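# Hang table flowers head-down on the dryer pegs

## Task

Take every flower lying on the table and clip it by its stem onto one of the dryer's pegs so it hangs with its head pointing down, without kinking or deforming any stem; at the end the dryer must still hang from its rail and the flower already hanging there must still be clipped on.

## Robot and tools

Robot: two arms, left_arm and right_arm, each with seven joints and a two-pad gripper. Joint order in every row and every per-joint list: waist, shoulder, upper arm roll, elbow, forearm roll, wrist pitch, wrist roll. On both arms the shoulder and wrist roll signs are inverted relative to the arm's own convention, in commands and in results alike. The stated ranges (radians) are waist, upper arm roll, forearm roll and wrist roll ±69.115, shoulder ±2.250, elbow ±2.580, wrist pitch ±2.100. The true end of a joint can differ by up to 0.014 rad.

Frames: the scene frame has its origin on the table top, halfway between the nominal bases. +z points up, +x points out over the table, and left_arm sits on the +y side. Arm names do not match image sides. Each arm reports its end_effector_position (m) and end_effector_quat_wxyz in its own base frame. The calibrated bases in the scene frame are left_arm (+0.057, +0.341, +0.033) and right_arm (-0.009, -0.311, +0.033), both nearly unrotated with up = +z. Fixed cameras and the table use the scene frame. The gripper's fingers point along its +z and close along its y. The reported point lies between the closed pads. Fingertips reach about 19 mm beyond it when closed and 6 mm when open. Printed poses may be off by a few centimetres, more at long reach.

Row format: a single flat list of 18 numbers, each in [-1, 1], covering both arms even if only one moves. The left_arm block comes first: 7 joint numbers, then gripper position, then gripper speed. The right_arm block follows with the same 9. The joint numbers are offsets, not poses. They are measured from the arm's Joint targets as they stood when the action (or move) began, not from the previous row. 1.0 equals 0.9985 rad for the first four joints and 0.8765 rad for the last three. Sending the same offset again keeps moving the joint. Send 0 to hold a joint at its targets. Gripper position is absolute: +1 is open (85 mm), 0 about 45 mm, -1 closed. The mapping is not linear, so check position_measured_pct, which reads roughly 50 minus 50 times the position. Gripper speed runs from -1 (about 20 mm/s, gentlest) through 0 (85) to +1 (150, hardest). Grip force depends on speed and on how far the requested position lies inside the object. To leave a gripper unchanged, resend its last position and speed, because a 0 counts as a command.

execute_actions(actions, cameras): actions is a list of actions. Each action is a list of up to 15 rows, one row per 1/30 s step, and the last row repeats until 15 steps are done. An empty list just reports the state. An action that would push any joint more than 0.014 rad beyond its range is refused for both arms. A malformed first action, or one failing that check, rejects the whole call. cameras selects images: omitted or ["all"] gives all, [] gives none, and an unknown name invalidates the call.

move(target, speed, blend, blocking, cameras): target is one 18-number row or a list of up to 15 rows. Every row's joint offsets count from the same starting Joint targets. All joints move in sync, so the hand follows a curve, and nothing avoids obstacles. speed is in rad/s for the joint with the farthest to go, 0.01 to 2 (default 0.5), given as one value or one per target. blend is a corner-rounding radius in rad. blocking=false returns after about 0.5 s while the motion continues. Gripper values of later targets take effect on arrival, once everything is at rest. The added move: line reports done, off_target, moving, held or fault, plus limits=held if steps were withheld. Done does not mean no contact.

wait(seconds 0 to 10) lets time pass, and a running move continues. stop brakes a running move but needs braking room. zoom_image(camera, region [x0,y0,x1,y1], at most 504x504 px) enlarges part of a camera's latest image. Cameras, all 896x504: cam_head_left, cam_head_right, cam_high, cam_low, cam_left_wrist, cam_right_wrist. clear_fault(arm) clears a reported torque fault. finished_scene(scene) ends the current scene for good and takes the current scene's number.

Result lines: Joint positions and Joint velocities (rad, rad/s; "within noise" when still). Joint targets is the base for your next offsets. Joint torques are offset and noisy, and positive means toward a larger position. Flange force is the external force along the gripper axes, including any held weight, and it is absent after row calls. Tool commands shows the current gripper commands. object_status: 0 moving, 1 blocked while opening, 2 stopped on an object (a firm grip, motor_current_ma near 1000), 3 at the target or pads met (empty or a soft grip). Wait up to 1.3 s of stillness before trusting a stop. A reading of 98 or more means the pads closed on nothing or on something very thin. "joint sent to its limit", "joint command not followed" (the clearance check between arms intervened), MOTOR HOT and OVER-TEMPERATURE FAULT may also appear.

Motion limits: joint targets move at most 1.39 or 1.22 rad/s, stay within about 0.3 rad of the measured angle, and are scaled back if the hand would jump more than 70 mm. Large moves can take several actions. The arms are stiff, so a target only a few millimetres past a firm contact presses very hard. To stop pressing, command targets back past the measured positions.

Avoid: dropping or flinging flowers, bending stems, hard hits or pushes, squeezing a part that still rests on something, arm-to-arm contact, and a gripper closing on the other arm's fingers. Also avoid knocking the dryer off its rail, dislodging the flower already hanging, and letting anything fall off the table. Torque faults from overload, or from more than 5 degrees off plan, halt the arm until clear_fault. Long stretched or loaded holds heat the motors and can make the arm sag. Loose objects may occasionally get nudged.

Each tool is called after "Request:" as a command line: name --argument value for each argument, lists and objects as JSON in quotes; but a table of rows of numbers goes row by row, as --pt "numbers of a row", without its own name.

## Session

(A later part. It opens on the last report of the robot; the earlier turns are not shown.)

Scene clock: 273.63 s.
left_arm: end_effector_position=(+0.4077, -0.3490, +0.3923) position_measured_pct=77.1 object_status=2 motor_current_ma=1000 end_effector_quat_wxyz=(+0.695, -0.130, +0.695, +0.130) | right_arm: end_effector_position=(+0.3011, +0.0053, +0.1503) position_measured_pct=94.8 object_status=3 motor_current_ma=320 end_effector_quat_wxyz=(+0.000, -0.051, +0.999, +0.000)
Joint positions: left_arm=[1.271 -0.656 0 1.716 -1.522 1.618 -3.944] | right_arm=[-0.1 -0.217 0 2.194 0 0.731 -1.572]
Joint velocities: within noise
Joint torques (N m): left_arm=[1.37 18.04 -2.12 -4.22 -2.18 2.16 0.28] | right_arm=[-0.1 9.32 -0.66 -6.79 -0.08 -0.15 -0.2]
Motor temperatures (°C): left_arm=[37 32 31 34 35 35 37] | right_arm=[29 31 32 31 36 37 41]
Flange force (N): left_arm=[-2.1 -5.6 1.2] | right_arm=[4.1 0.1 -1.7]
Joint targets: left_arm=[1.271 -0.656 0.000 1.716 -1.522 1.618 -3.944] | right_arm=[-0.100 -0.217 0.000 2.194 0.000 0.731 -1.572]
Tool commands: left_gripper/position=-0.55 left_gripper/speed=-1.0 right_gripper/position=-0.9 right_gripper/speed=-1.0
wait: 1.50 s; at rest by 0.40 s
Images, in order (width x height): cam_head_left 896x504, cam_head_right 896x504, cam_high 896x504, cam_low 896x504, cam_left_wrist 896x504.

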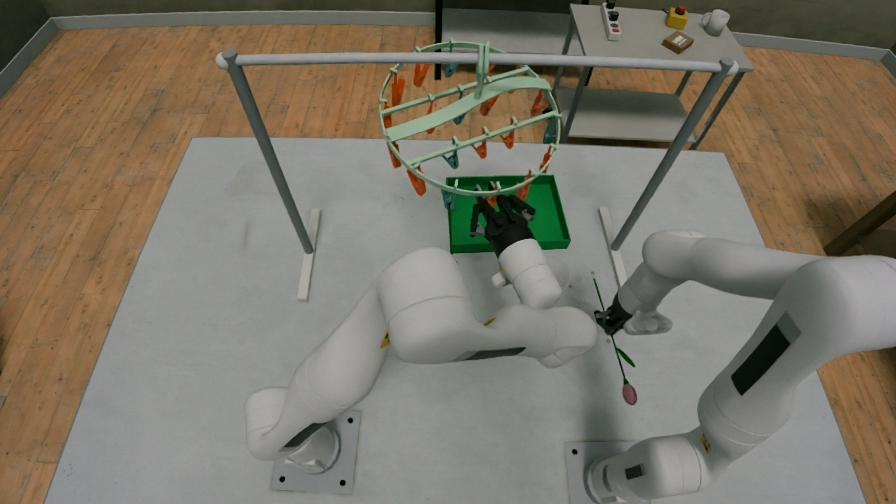

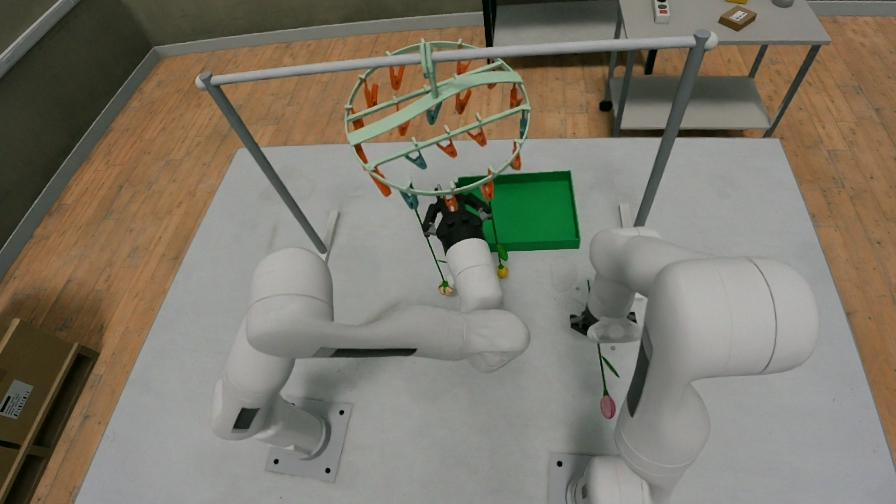

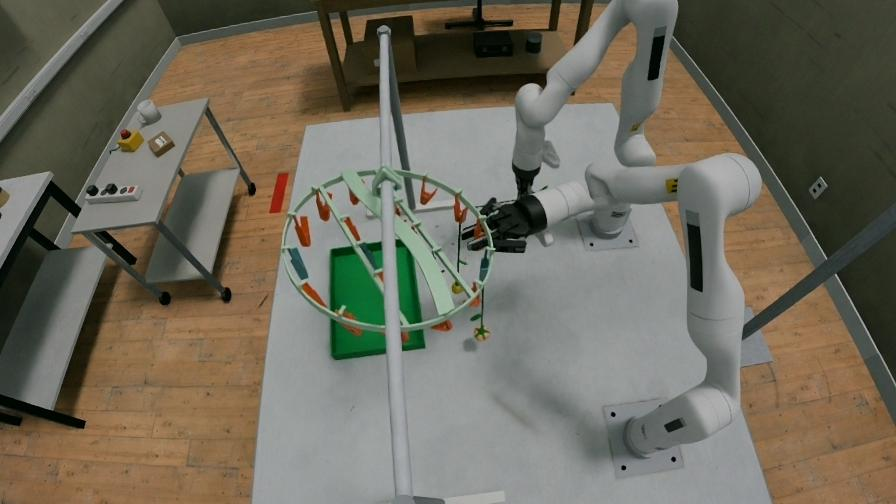

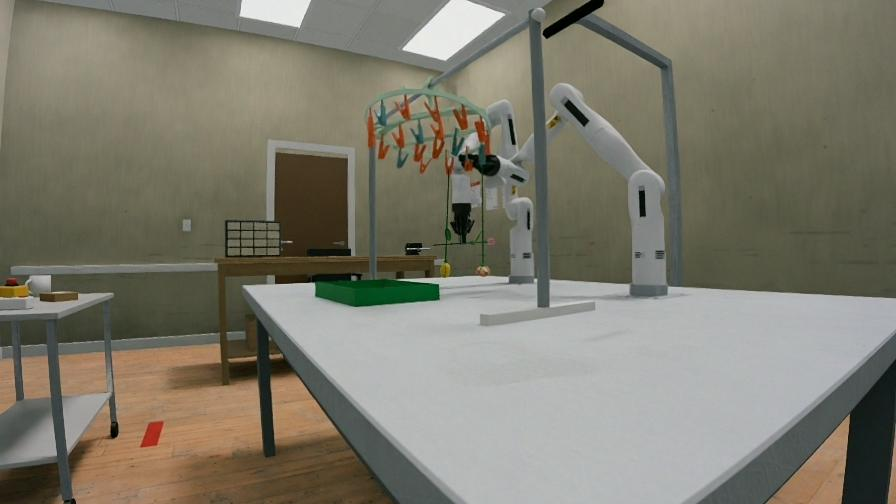

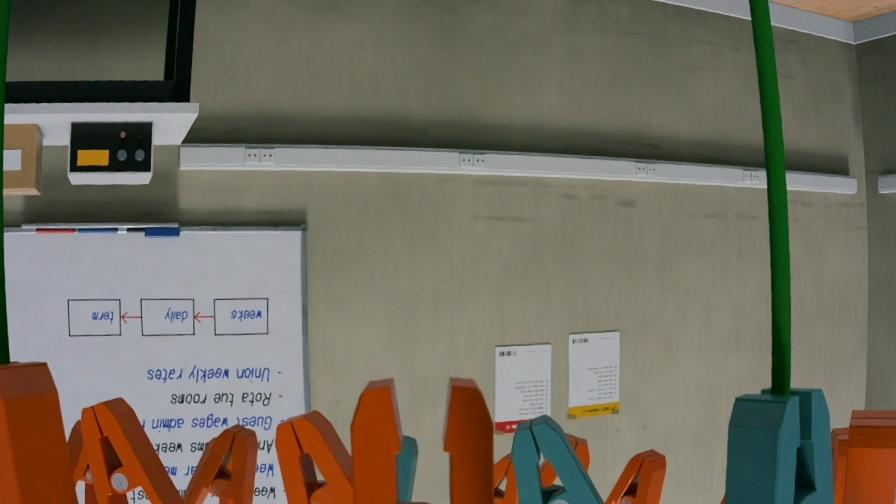

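Request:
move --target '[0,0,0,0,0,0,0,-0.55,-1,0.1502,0.0756,0,0.2191,0,-0.896,0,-0.9,-1]' --speed 0.6 --cameras '["cam_head_right"]'

Request:
move --target '[0,0,0,0,0,0,0,-0.55,-1,0,-0.297,0,0.0635,0,-0.7246,0,-0.9,-1]' --speed 0.6 --cameras '["cam_head_right","cam_low","cam_right_wrist"]'

Scene clock: 282.10 s.
left_arm: end_effector_position=(+0.4077, -0.3490, +0.3923) position_measured_pct=77.1 object_status=2 motor_current_ma=1000 end_effector_quat_wxyz=(+0.695, -0.130, +0.695, +0.130) | right_arm: end_effector_position=(+0.4180, -0.0457, +0.1904) position_measured_pct=94.8 object_status=3 motor_current_ma=320 end_effector_quat_wxyz=(+0.315, +0.023, +0.949, -0.008)
Joint positions: left_arm=[1.271 -0.656 0 1.716 -1.522 1.618 -3.944] | right_arm=[0.05 -0.141 0 2.413 0 -0.054 -1.572]
Joint velocities: within noise
Joint torques (N m): left_arm=[1.37 18.02 -2.05 -4.21 -2.19 2.16 0.31] | right_arm=[-0.14 8.62 -0.74 -7.53 -0.15 -2 -0.18]
Motor temperatures (°C): left_arm=[37 33 31 34 35 35 37] | right_arm=[29 31 32 31 36 37 41]
Flange force (N): left_arm=[-2.0 -5.5 1.3] | right_arm=no reading
Joint targets: left_arm=[1.271 -0.656 0.000 1.716 -1.522 1.618 -3.944] | right_arm=[0.050 -0.141 0.000 2.413 0.000 -0.055 -1.572]
move: done
Images, in order (width x height): cam_head_right 896x504.

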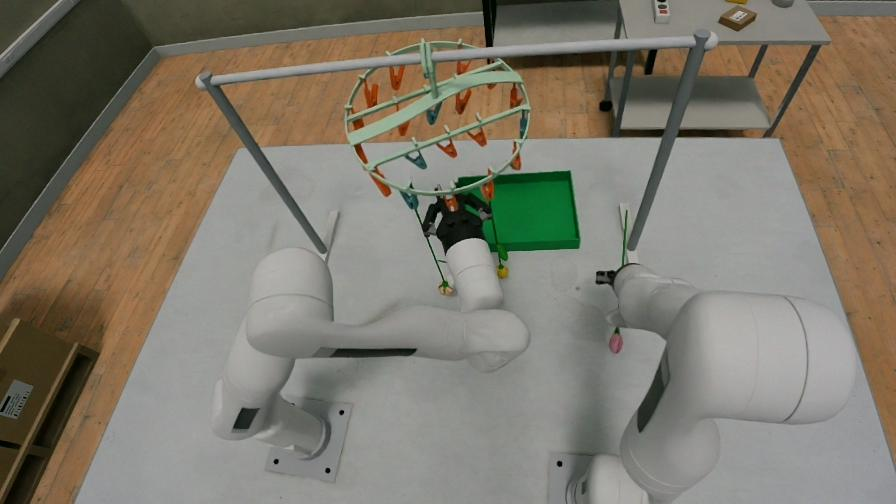

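Scene clock: 283.70 s.
left_arm: end_effector_position=(+0.4077, -0.3490, +0.3923) position_measured_pct=77.1 object_status=2 motor_current_ma=1000 end_effector_quat_wxyz=(+0.695, -0.130, +0.695, +0.130) | right_arm: end_effector_position=(+0.4944, -0.0495, +0.1704) position_measured_pct=94.8 object_status=3 motor_current_ma=320 end_effector_quat_wxyz=(+0.442, +0.022, +0.896, -0.011)
Joint positions: left_arm=[1.271 -0.656 0 1.716 -1.522 1.618 -3.944] | right_arm=[0.05 -0.438 0 2.477 0 -0.69 -1.572]
Joint velocities: within noise
Joint torques (N m): left_arm=[1.33 18.01 -2.08 -4.2 -2.19 2.18 0.29] | right_arm=[0.03 11.96 -0.53 -5.19 -0.13 -2.77 -0.19]
Motor temperatures (°C): left_arm=[37 33 31 34 35 35 37] | right_arm=[29 31 32 31 36 37 41]
Flange force (N): left_arm=[-2.1 -5.6 1.2] | right_arm=[-2.7 -0.3 -5.0]
Joint targets: left_arm=[1.271 -0.656 0.000 1.716 -1.522 1.618 -3.944] | right_arm=[0.050 -0.438 0.000 2.477 0.000 -0.690 -1.572]
move: done
Images, in order (width x height): cam_head_right 896x504, cam_low 896x504, cam_right_wrist 896x504.

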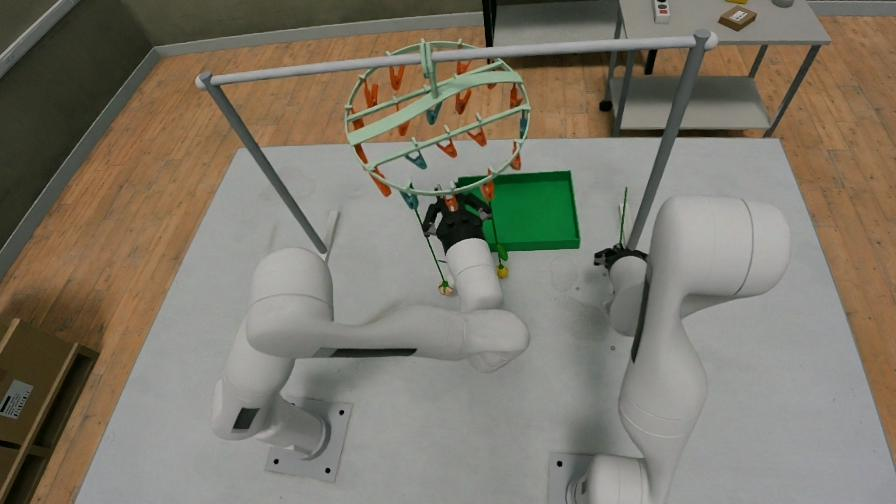

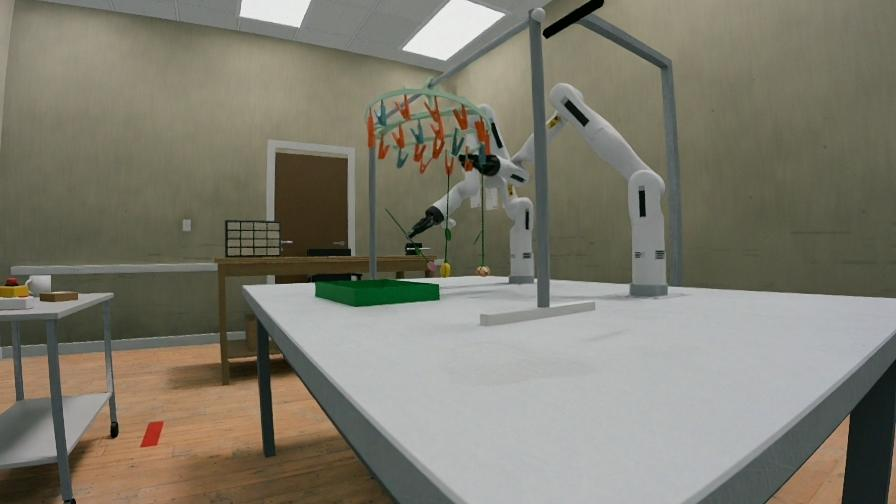

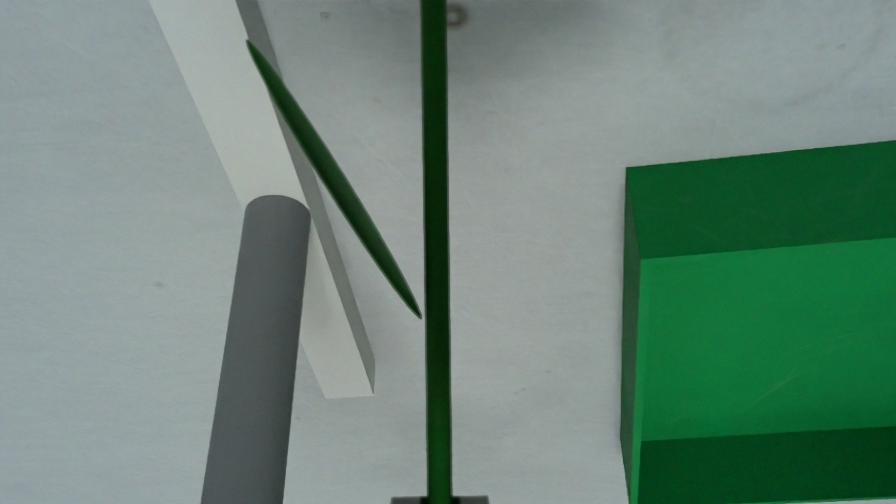

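Request:
move --target '[0,0,0,0,0,0,0,-0.55,-1,0,-0.2974,0,0.0627,0,-0.724,0,-0.9,-1]' --speed 0.6 --cameras '["cam_head_right"]'

Request:
move --target '[0,0,0,0,0,0,0,-0.55,-1,0.0065,-0.4125,0,-0.0256,0.7141,-0.7756,-0.3352,-0.9,-1]' --speed 0.5 --cameras '["cam_head_right","cam_head_left","cam_low","cam_high","cam_left_wrist"]'

Scene clock: 286.03 s.
left_arm: end_effector_position=(+0.4077, -0.3490, +0.3923) position_measured_pct=77.1 object_status=2 motor_current_ma=1000 end_effector_quat_wxyz=(+0.695, -0.130, +0.695, +0.130) | right_arm: end_effector_position=(+0.5280, -0.0511, +0.1704) position_measured_pct=94.8 object_status=3 motor_current_ma=320 end_effector_quat_wxyz=(+0.561, +0.020, +0.827, -0.014)
Joint positions: left_arm=[1.271 -0.656 0 1.716 -1.522 1.618 -3.944] | right_arm=[0.05 -0.735 0 2.539 0 -1.324 -1.572]
Joint velocities: within noise
Joint torques (N m): left_arm=[1.31 18.06 -2.06 -4.24 -2.19 2.18 0.26] | right_arm=[-0.11 14.17 -0.42 -2.45 -0.17 -3.19 -0.19]
Motor temperatures (°C): left_arm=[37 33 31 34 35 35 37] | right_arm=[29 31 32 31 36 37 41]
Flange force (N): left_arm=[-2.1 -5.6 1.2] | right_arm=[-5.5 -1.9 -2.7]
Joint targets: left_arm=[1.271 -0.656 0.000 1.716 -1.522 1.618 -3.944] | right_arm=[0.050 -0.735 0.000 2.539 0.000 -1.324 -1.572]
move: done
Images, in order (width x height): cam_head_right 896x504.

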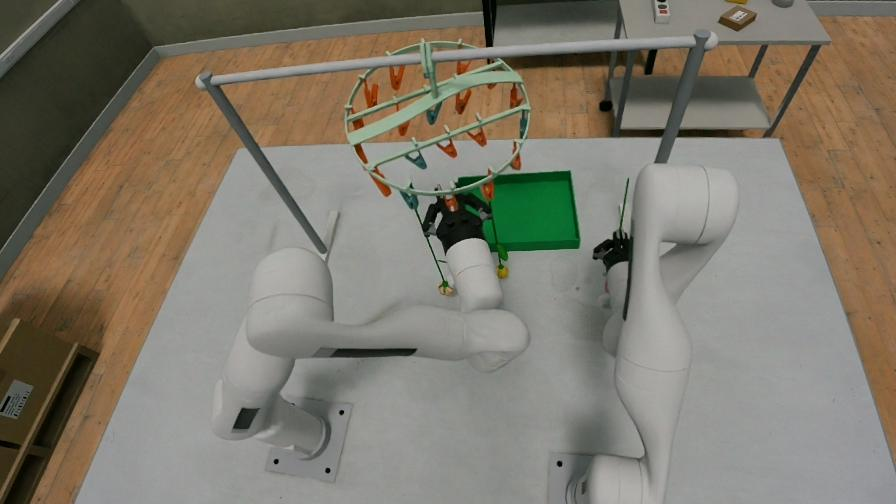

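Scene clock: 287.90 s.
left_arm: end_effector_position=(+0.4077, -0.3490, +0.3923) position_measured_pct=77.1 object_status=2 motor_current_ma=1000 end_effector_quat_wxyz=(+0.695, -0.130, +0.695, +0.130) | right_arm: end_effector_position=(+0.4986, +0.1129, +0.1850) position_measured_pct=94.8 object_status=3 motor_current_ma=320 end_effector_quat_wxyz=(+0.685, -0.176, +0.685, +0.176)
Joint positions: left_arm=[1.271 -0.656 0 1.716 -1.522 1.618 -3.944] | right_arm=[0.056 -1.146 0 2.514 0.626 -2.004 -1.865]
Joint velocities: within noise
Joint torques (N m): left_arm=[1.29 18 -2.09 -4.16 -2.19 2.18 0.31] | right_arm=[-0.05 15.52 -1.7 0.96 0.64 -3.29 -0.24]
Motor temperatures (°C): left_arm=[37 33 31 34 35 35 37] | right_arm=[29 31 32 31 36 37 41]
Flange force (N): left_arm=[-2.1 -5.6 1.1] | right_arm=[-6.0 -2.8 0.0]
Joint targets: left_arm=[1.271 -0.656 0.000 1.716 -1.522 1.618 -3.944] | right_arm=[0.056 -1.146 0.000 2.514 0.626 -2.004 -1.865]
move: done
Images, in order (width x height): cam_head_left 896x504, cam_head_right 896x504, cam_high 896x504, cam_low 896x504, cam_left_wrist 896x504.

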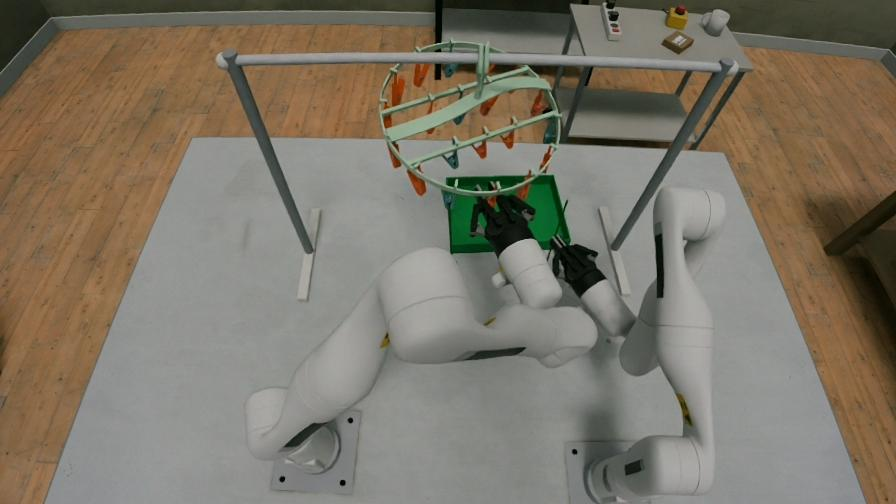

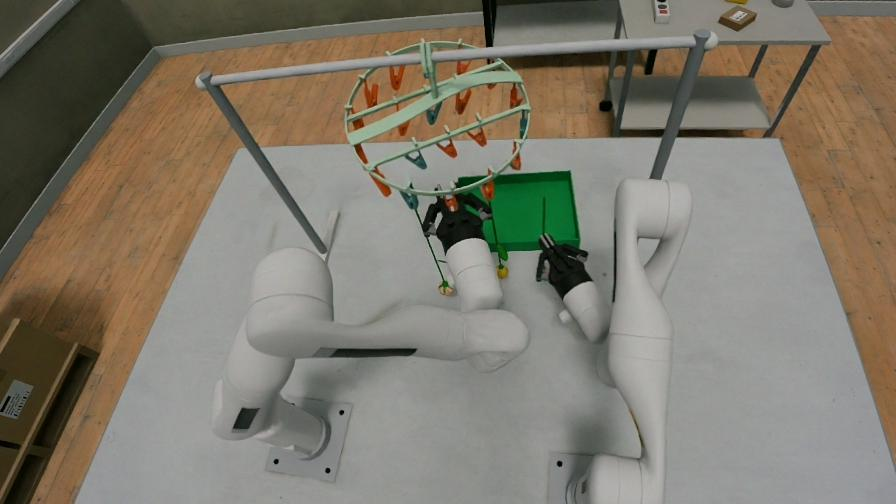

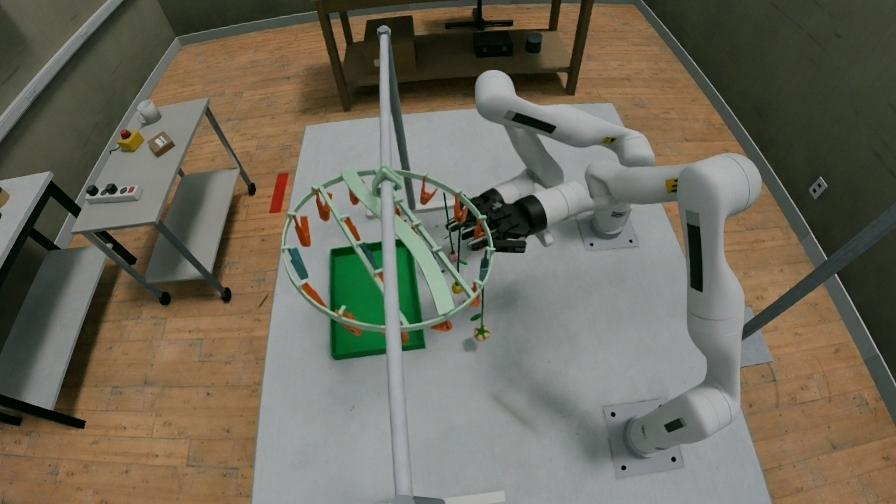

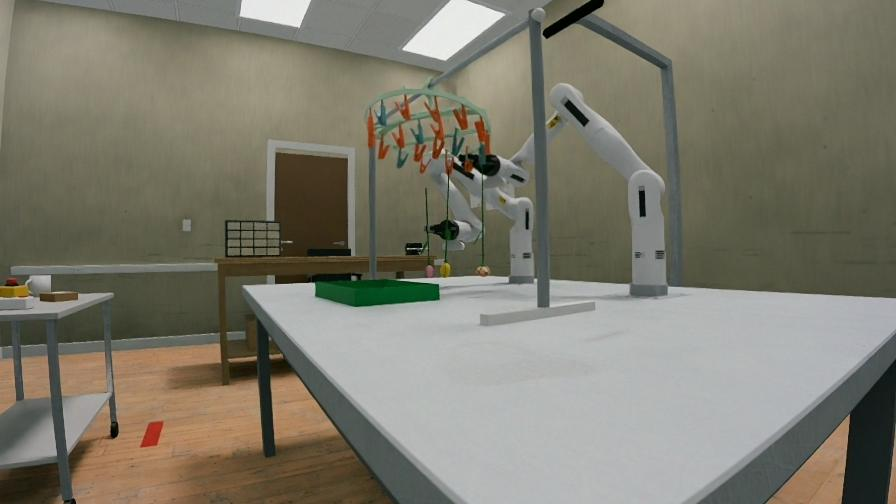

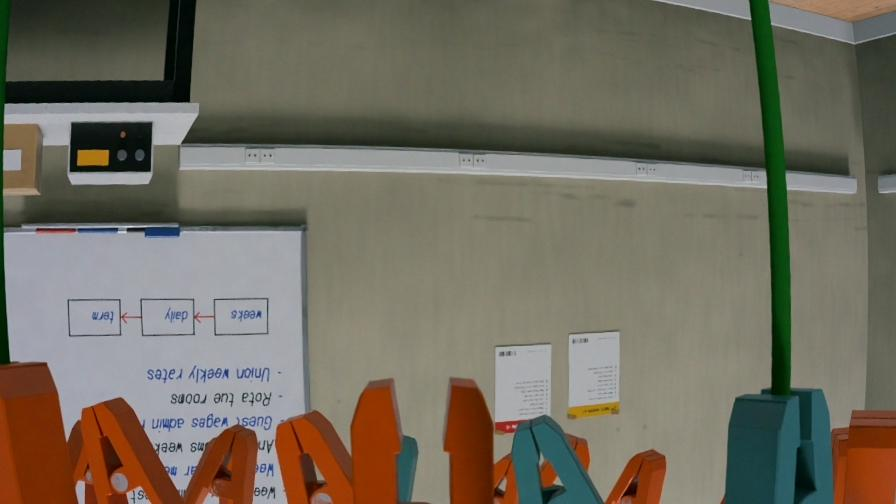

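Request:
move --pt "0 0 0 0 0 0 0 -0.55 -1 0.1217 0.0078 0 0.0197 0.481 0.1692 -0.1815 -0.9 -1" --pt "0 0 0 0 0 0 0 -0.55 -1 -0.1938 0.0525 0 -0.0154 0.22 0.1301 -0.0339 -0.9 -1" --speed '[0.4,0.3]' --cameras '["cam_head_right","cam_head_left","cam_low","cam_high","cam_left_wrist","cam_right_wrist"]'

Request:
zoom_image --camera "cam_low" --region '[410, 120, 530, 290]'

Request:
zoom_image --camera "cam_high" --region '[430, 190, 550, 310]'

Scene clock: 292.70 s.
left_arm: end_effector_position=(+0.4077, -0.3490, +0.3923) position_measured_pct=77.1 object_status=2 motor_current_ma=1000 end_effector_quat_wxyz=(+0.695, -0.130, +0.695, +0.130) | right_arm: end_effector_position=(+0.4309, +0.2524, +0.1949) position_measured_pct=94.8 object_status=3 motor_current_ma=320 end_effector_quat_wxyz=(+0.636, -0.309, +0.636, +0.309)
Joint positions: left_arm=[1.271 -0.656 0 1.716 -1.522 1.618 -3.944] | right_arm=[-0.137 -1.094 0 2.498 0.819 -1.89 -1.895]
Joint velocities: within noise
Joint torques (N m): left_arm=[1.27 17.95 -2.13 -4.2 -2.16 2.16 0.29] | right_arm=[0.25 15.14 -2.04 0.73 0.95 -3.19 -0.18]
Motor temperatures (°C): left_arm=[37 33 31 34 35 35 37] | right_arm=[29 31 32 31 36 37 41]
Flange force (N): left_arm=[-2.2 -5.5 1.1] | right_arm=[-6.2 -0.8 0.2]
Joint targets: left_arm=[1.271 -0.656 0.000 1.716 -1.522 1.618 -3.944] | right_arm=[-0.137 -1.094 0.000 2.498 0.819 -1.890 -1.895]
move: done

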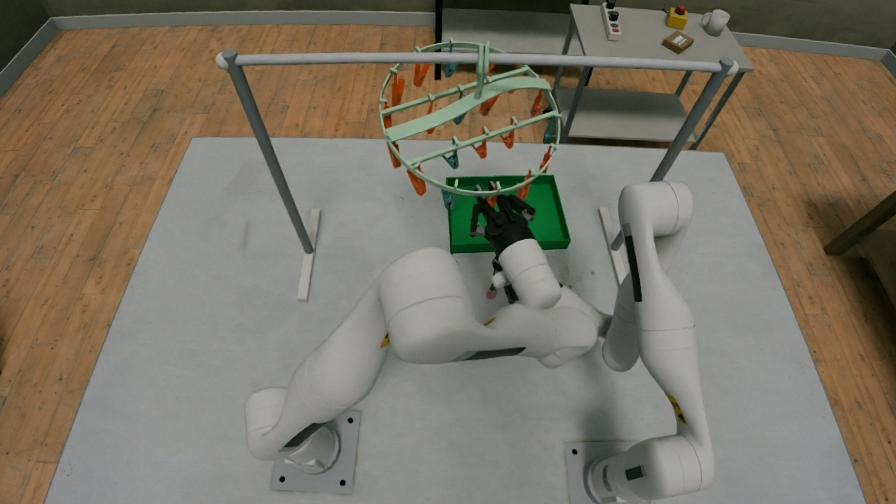

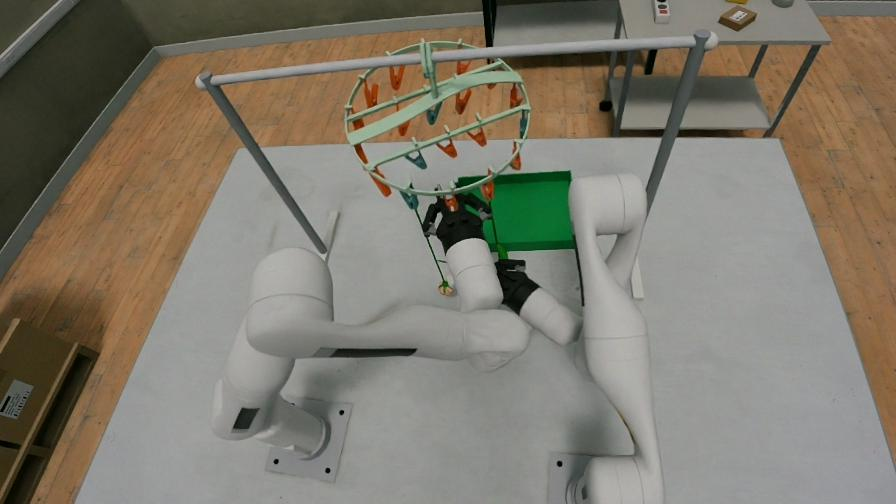

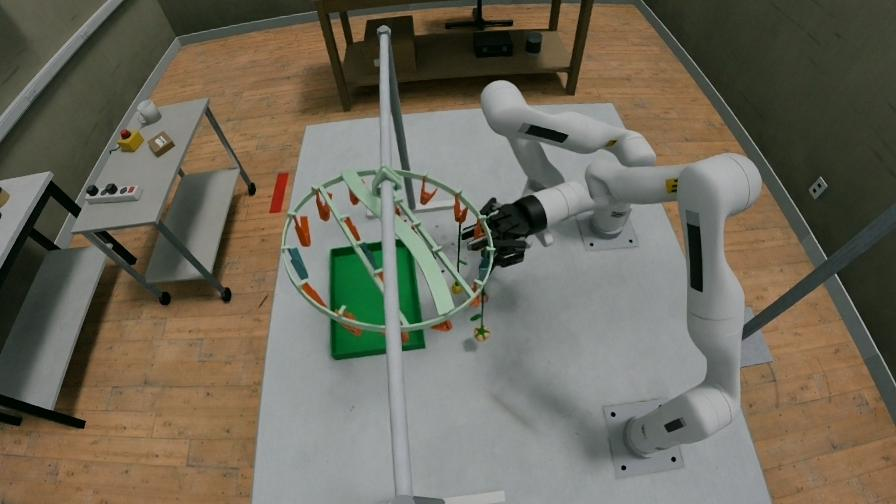

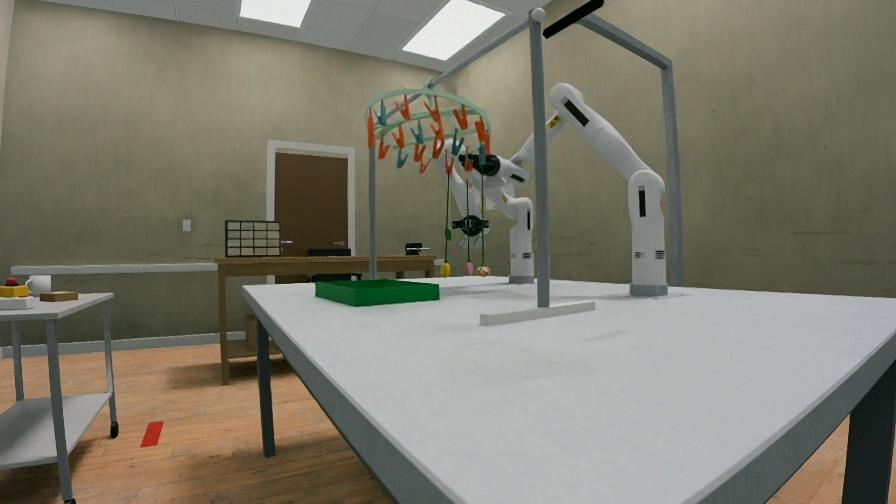

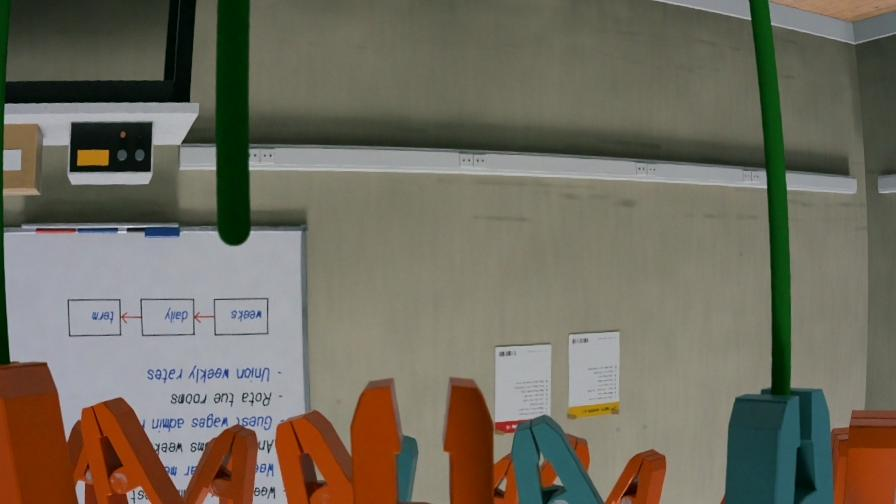

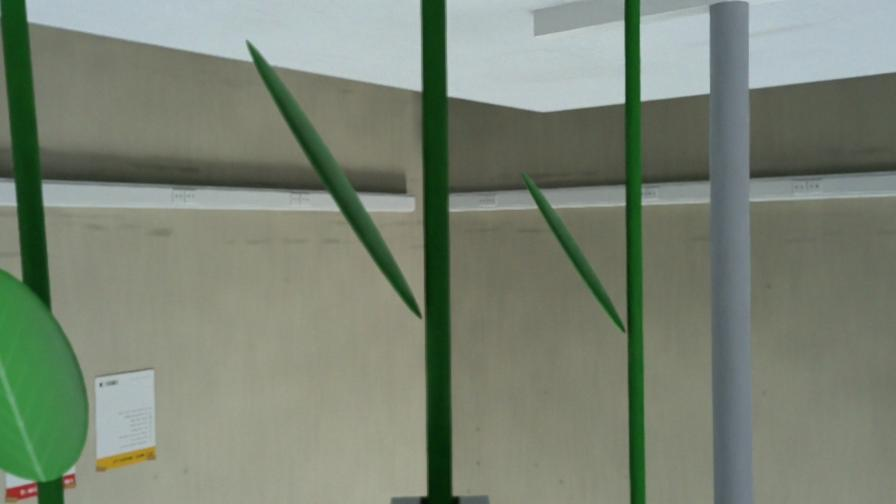

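Scaled by 2.965 from the camera's 896x504 image, which has a finer 1280x720 frame.

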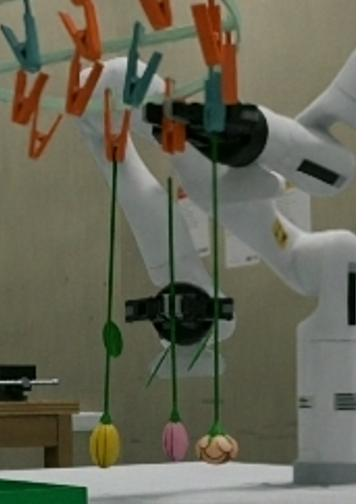

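Scaled by 4.200 from the camera's 896x504 image, which has a finer 1280x720 frame.

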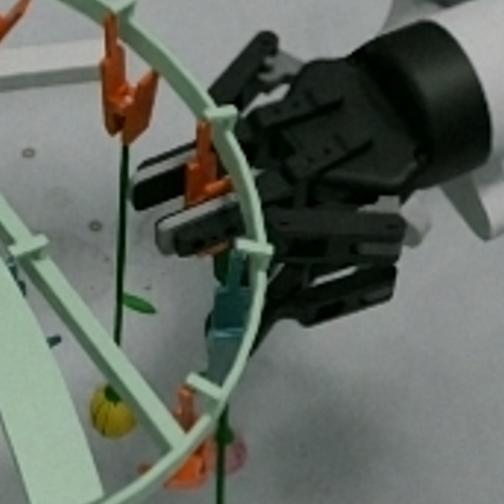

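Request:
move --target '[0,0,0,0,0,0,0,-0.55,-1,-0.099,0.0276,0,-0.0534,-0.1331,0.0363,0.1012,-0.9,-1]' --speed 0.1 --cameras '["cam_low","cam_high","cam_left_wrist","cam_right_wrist","cam_head_right"]'

Request:
zoom_image --camera "cam_low" --region '[430, 120, 520, 210]'

Request:
zoom_image --camera "cam_high" --region '[450, 200, 530, 280]'

Request:
zoom_image --camera "cam_left_wrist" --region '[280, 204, 560, 504]'

Scene clock: 295.70 s.
left_arm: end_effector_position=(+0.4077, -0.3490, +0.3923) position_measured_pct=77.1 object_status=2 motor_current_ma=1000 end_effector_quat_wxyz=(+0.695, -0.130, +0.695, +0.130) | right_arm: end_effector_position=(+0.4462, +0.2802, +0.1949) position_measured_pct=94.8 object_status=3 motor_current_ma=320 end_effector_quat_wxyz=(+0.636, -0.309, +0.636, +0.309)
Joint positions: left_arm=[1.271 -0.656 0 1.716 -1.522 1.618 -3.944] | right_arm=[-0.236 -1.067 0 2.445 0.702 -1.858 -1.807]
Joint velocities: within noise
Joint torques (N m): left_arm=[1.36 17.97 -2.11 -4.22 -2.17 2.18 0.32] | right_arm=[-0.04 15.74 -1.85 -0.29 0.63 -3.33 -0.15]
Motor temperatures (°C): left_arm=[37 33 31 34 35 35 37] | right_arm=[29 31 32 31 36 37 41]
Flange force (N): left_arm=[-2.1 -5.4 1.3] | right_arm=[-6.2 -0.8 -1.0]
Joint targets: left_arm=[1.271 -0.656 0.000 1.716 -1.522 1.618 -3.944] | right_arm=[-0.236 -1.066 0.000 2.445 0.702 -1.858 -1.806]
move: done
Images, in order (width x height): cam_head_right 896x504, cam_high 896x504, cam_low 896x504, cam_left_wrist 896x504, cam_right_wrist 896x504.

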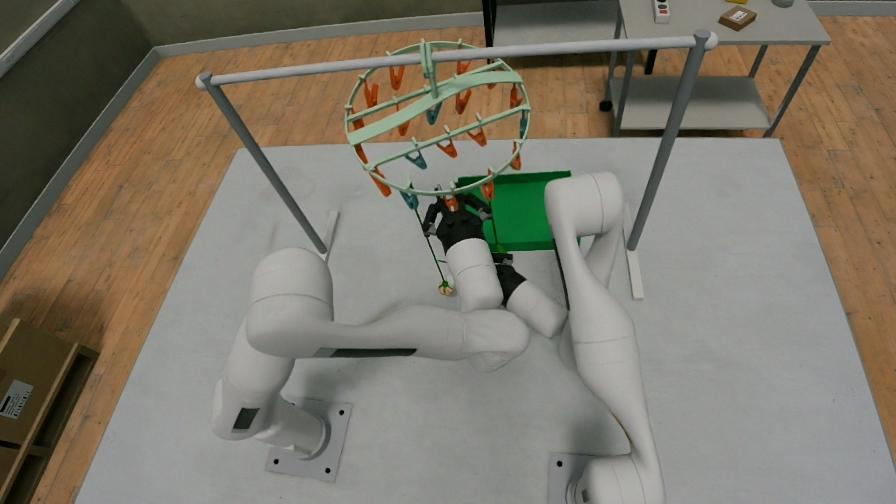

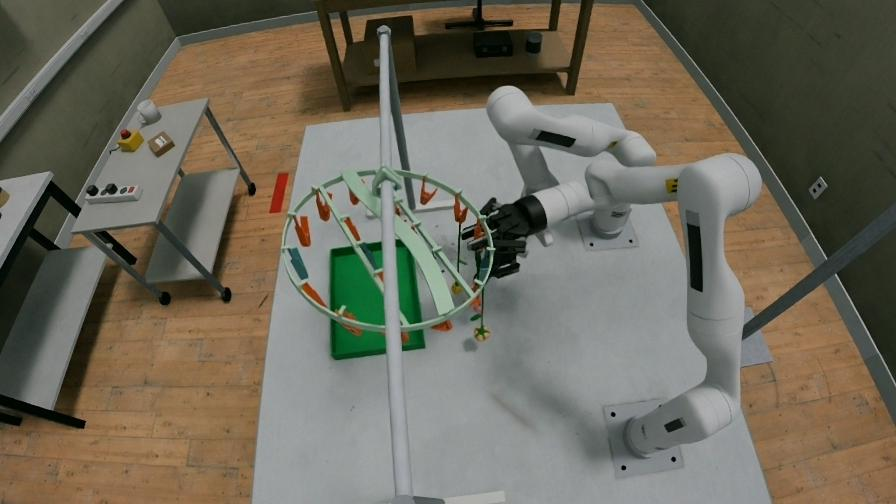

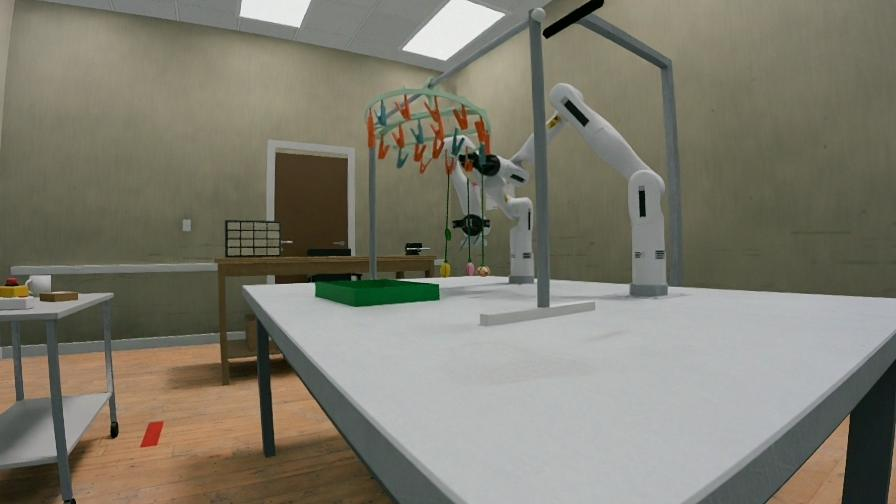

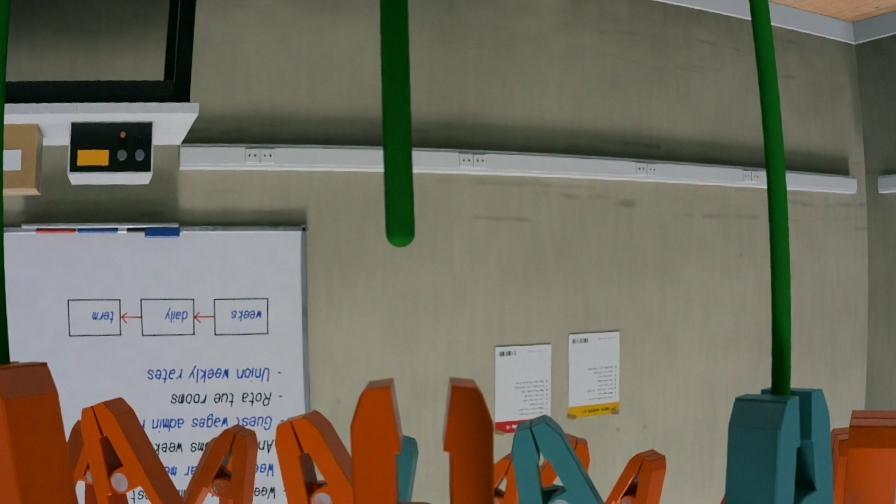

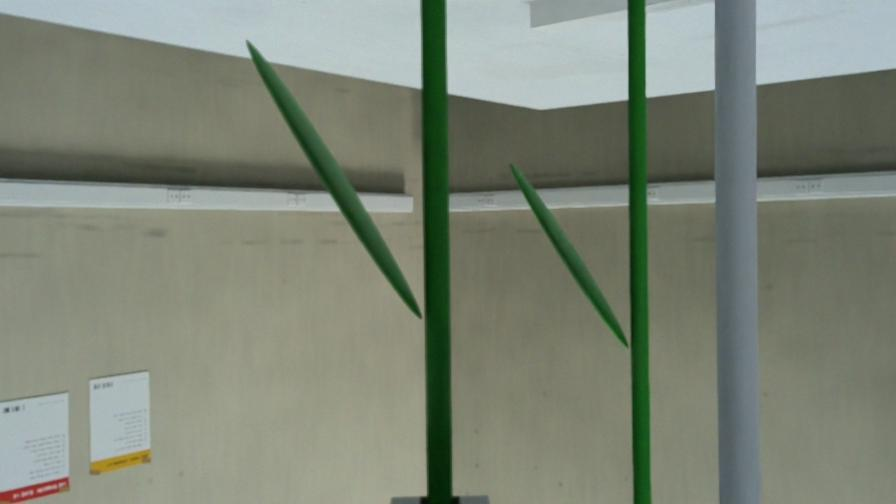

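Scaled by 5.600 from the camera's 896x504 image, which has a finer 1280x720 frame.

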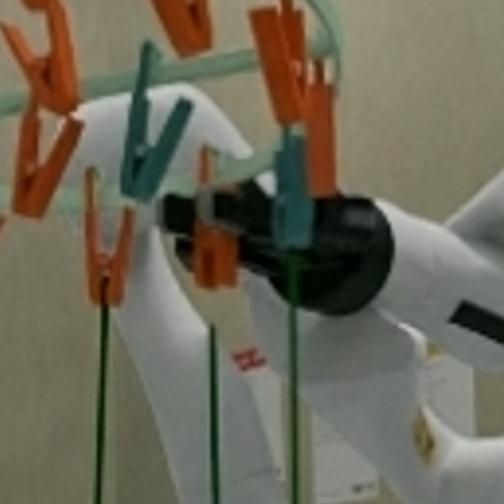

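Scaled by 6.300 from the camera's 896x504 image, which has a finer 1280x720 frame.

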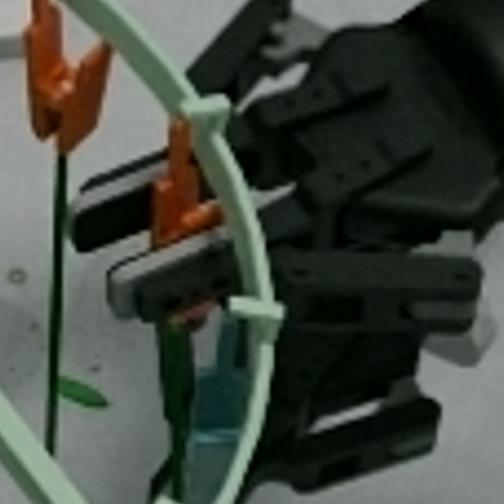

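Scaled by 1.680 from the camera's 896x504 image, which has a finer 1280x720 frame.

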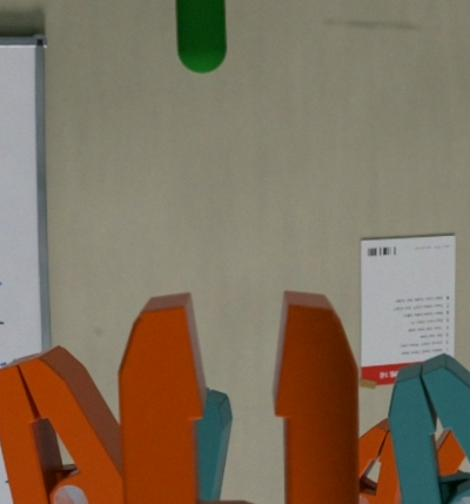

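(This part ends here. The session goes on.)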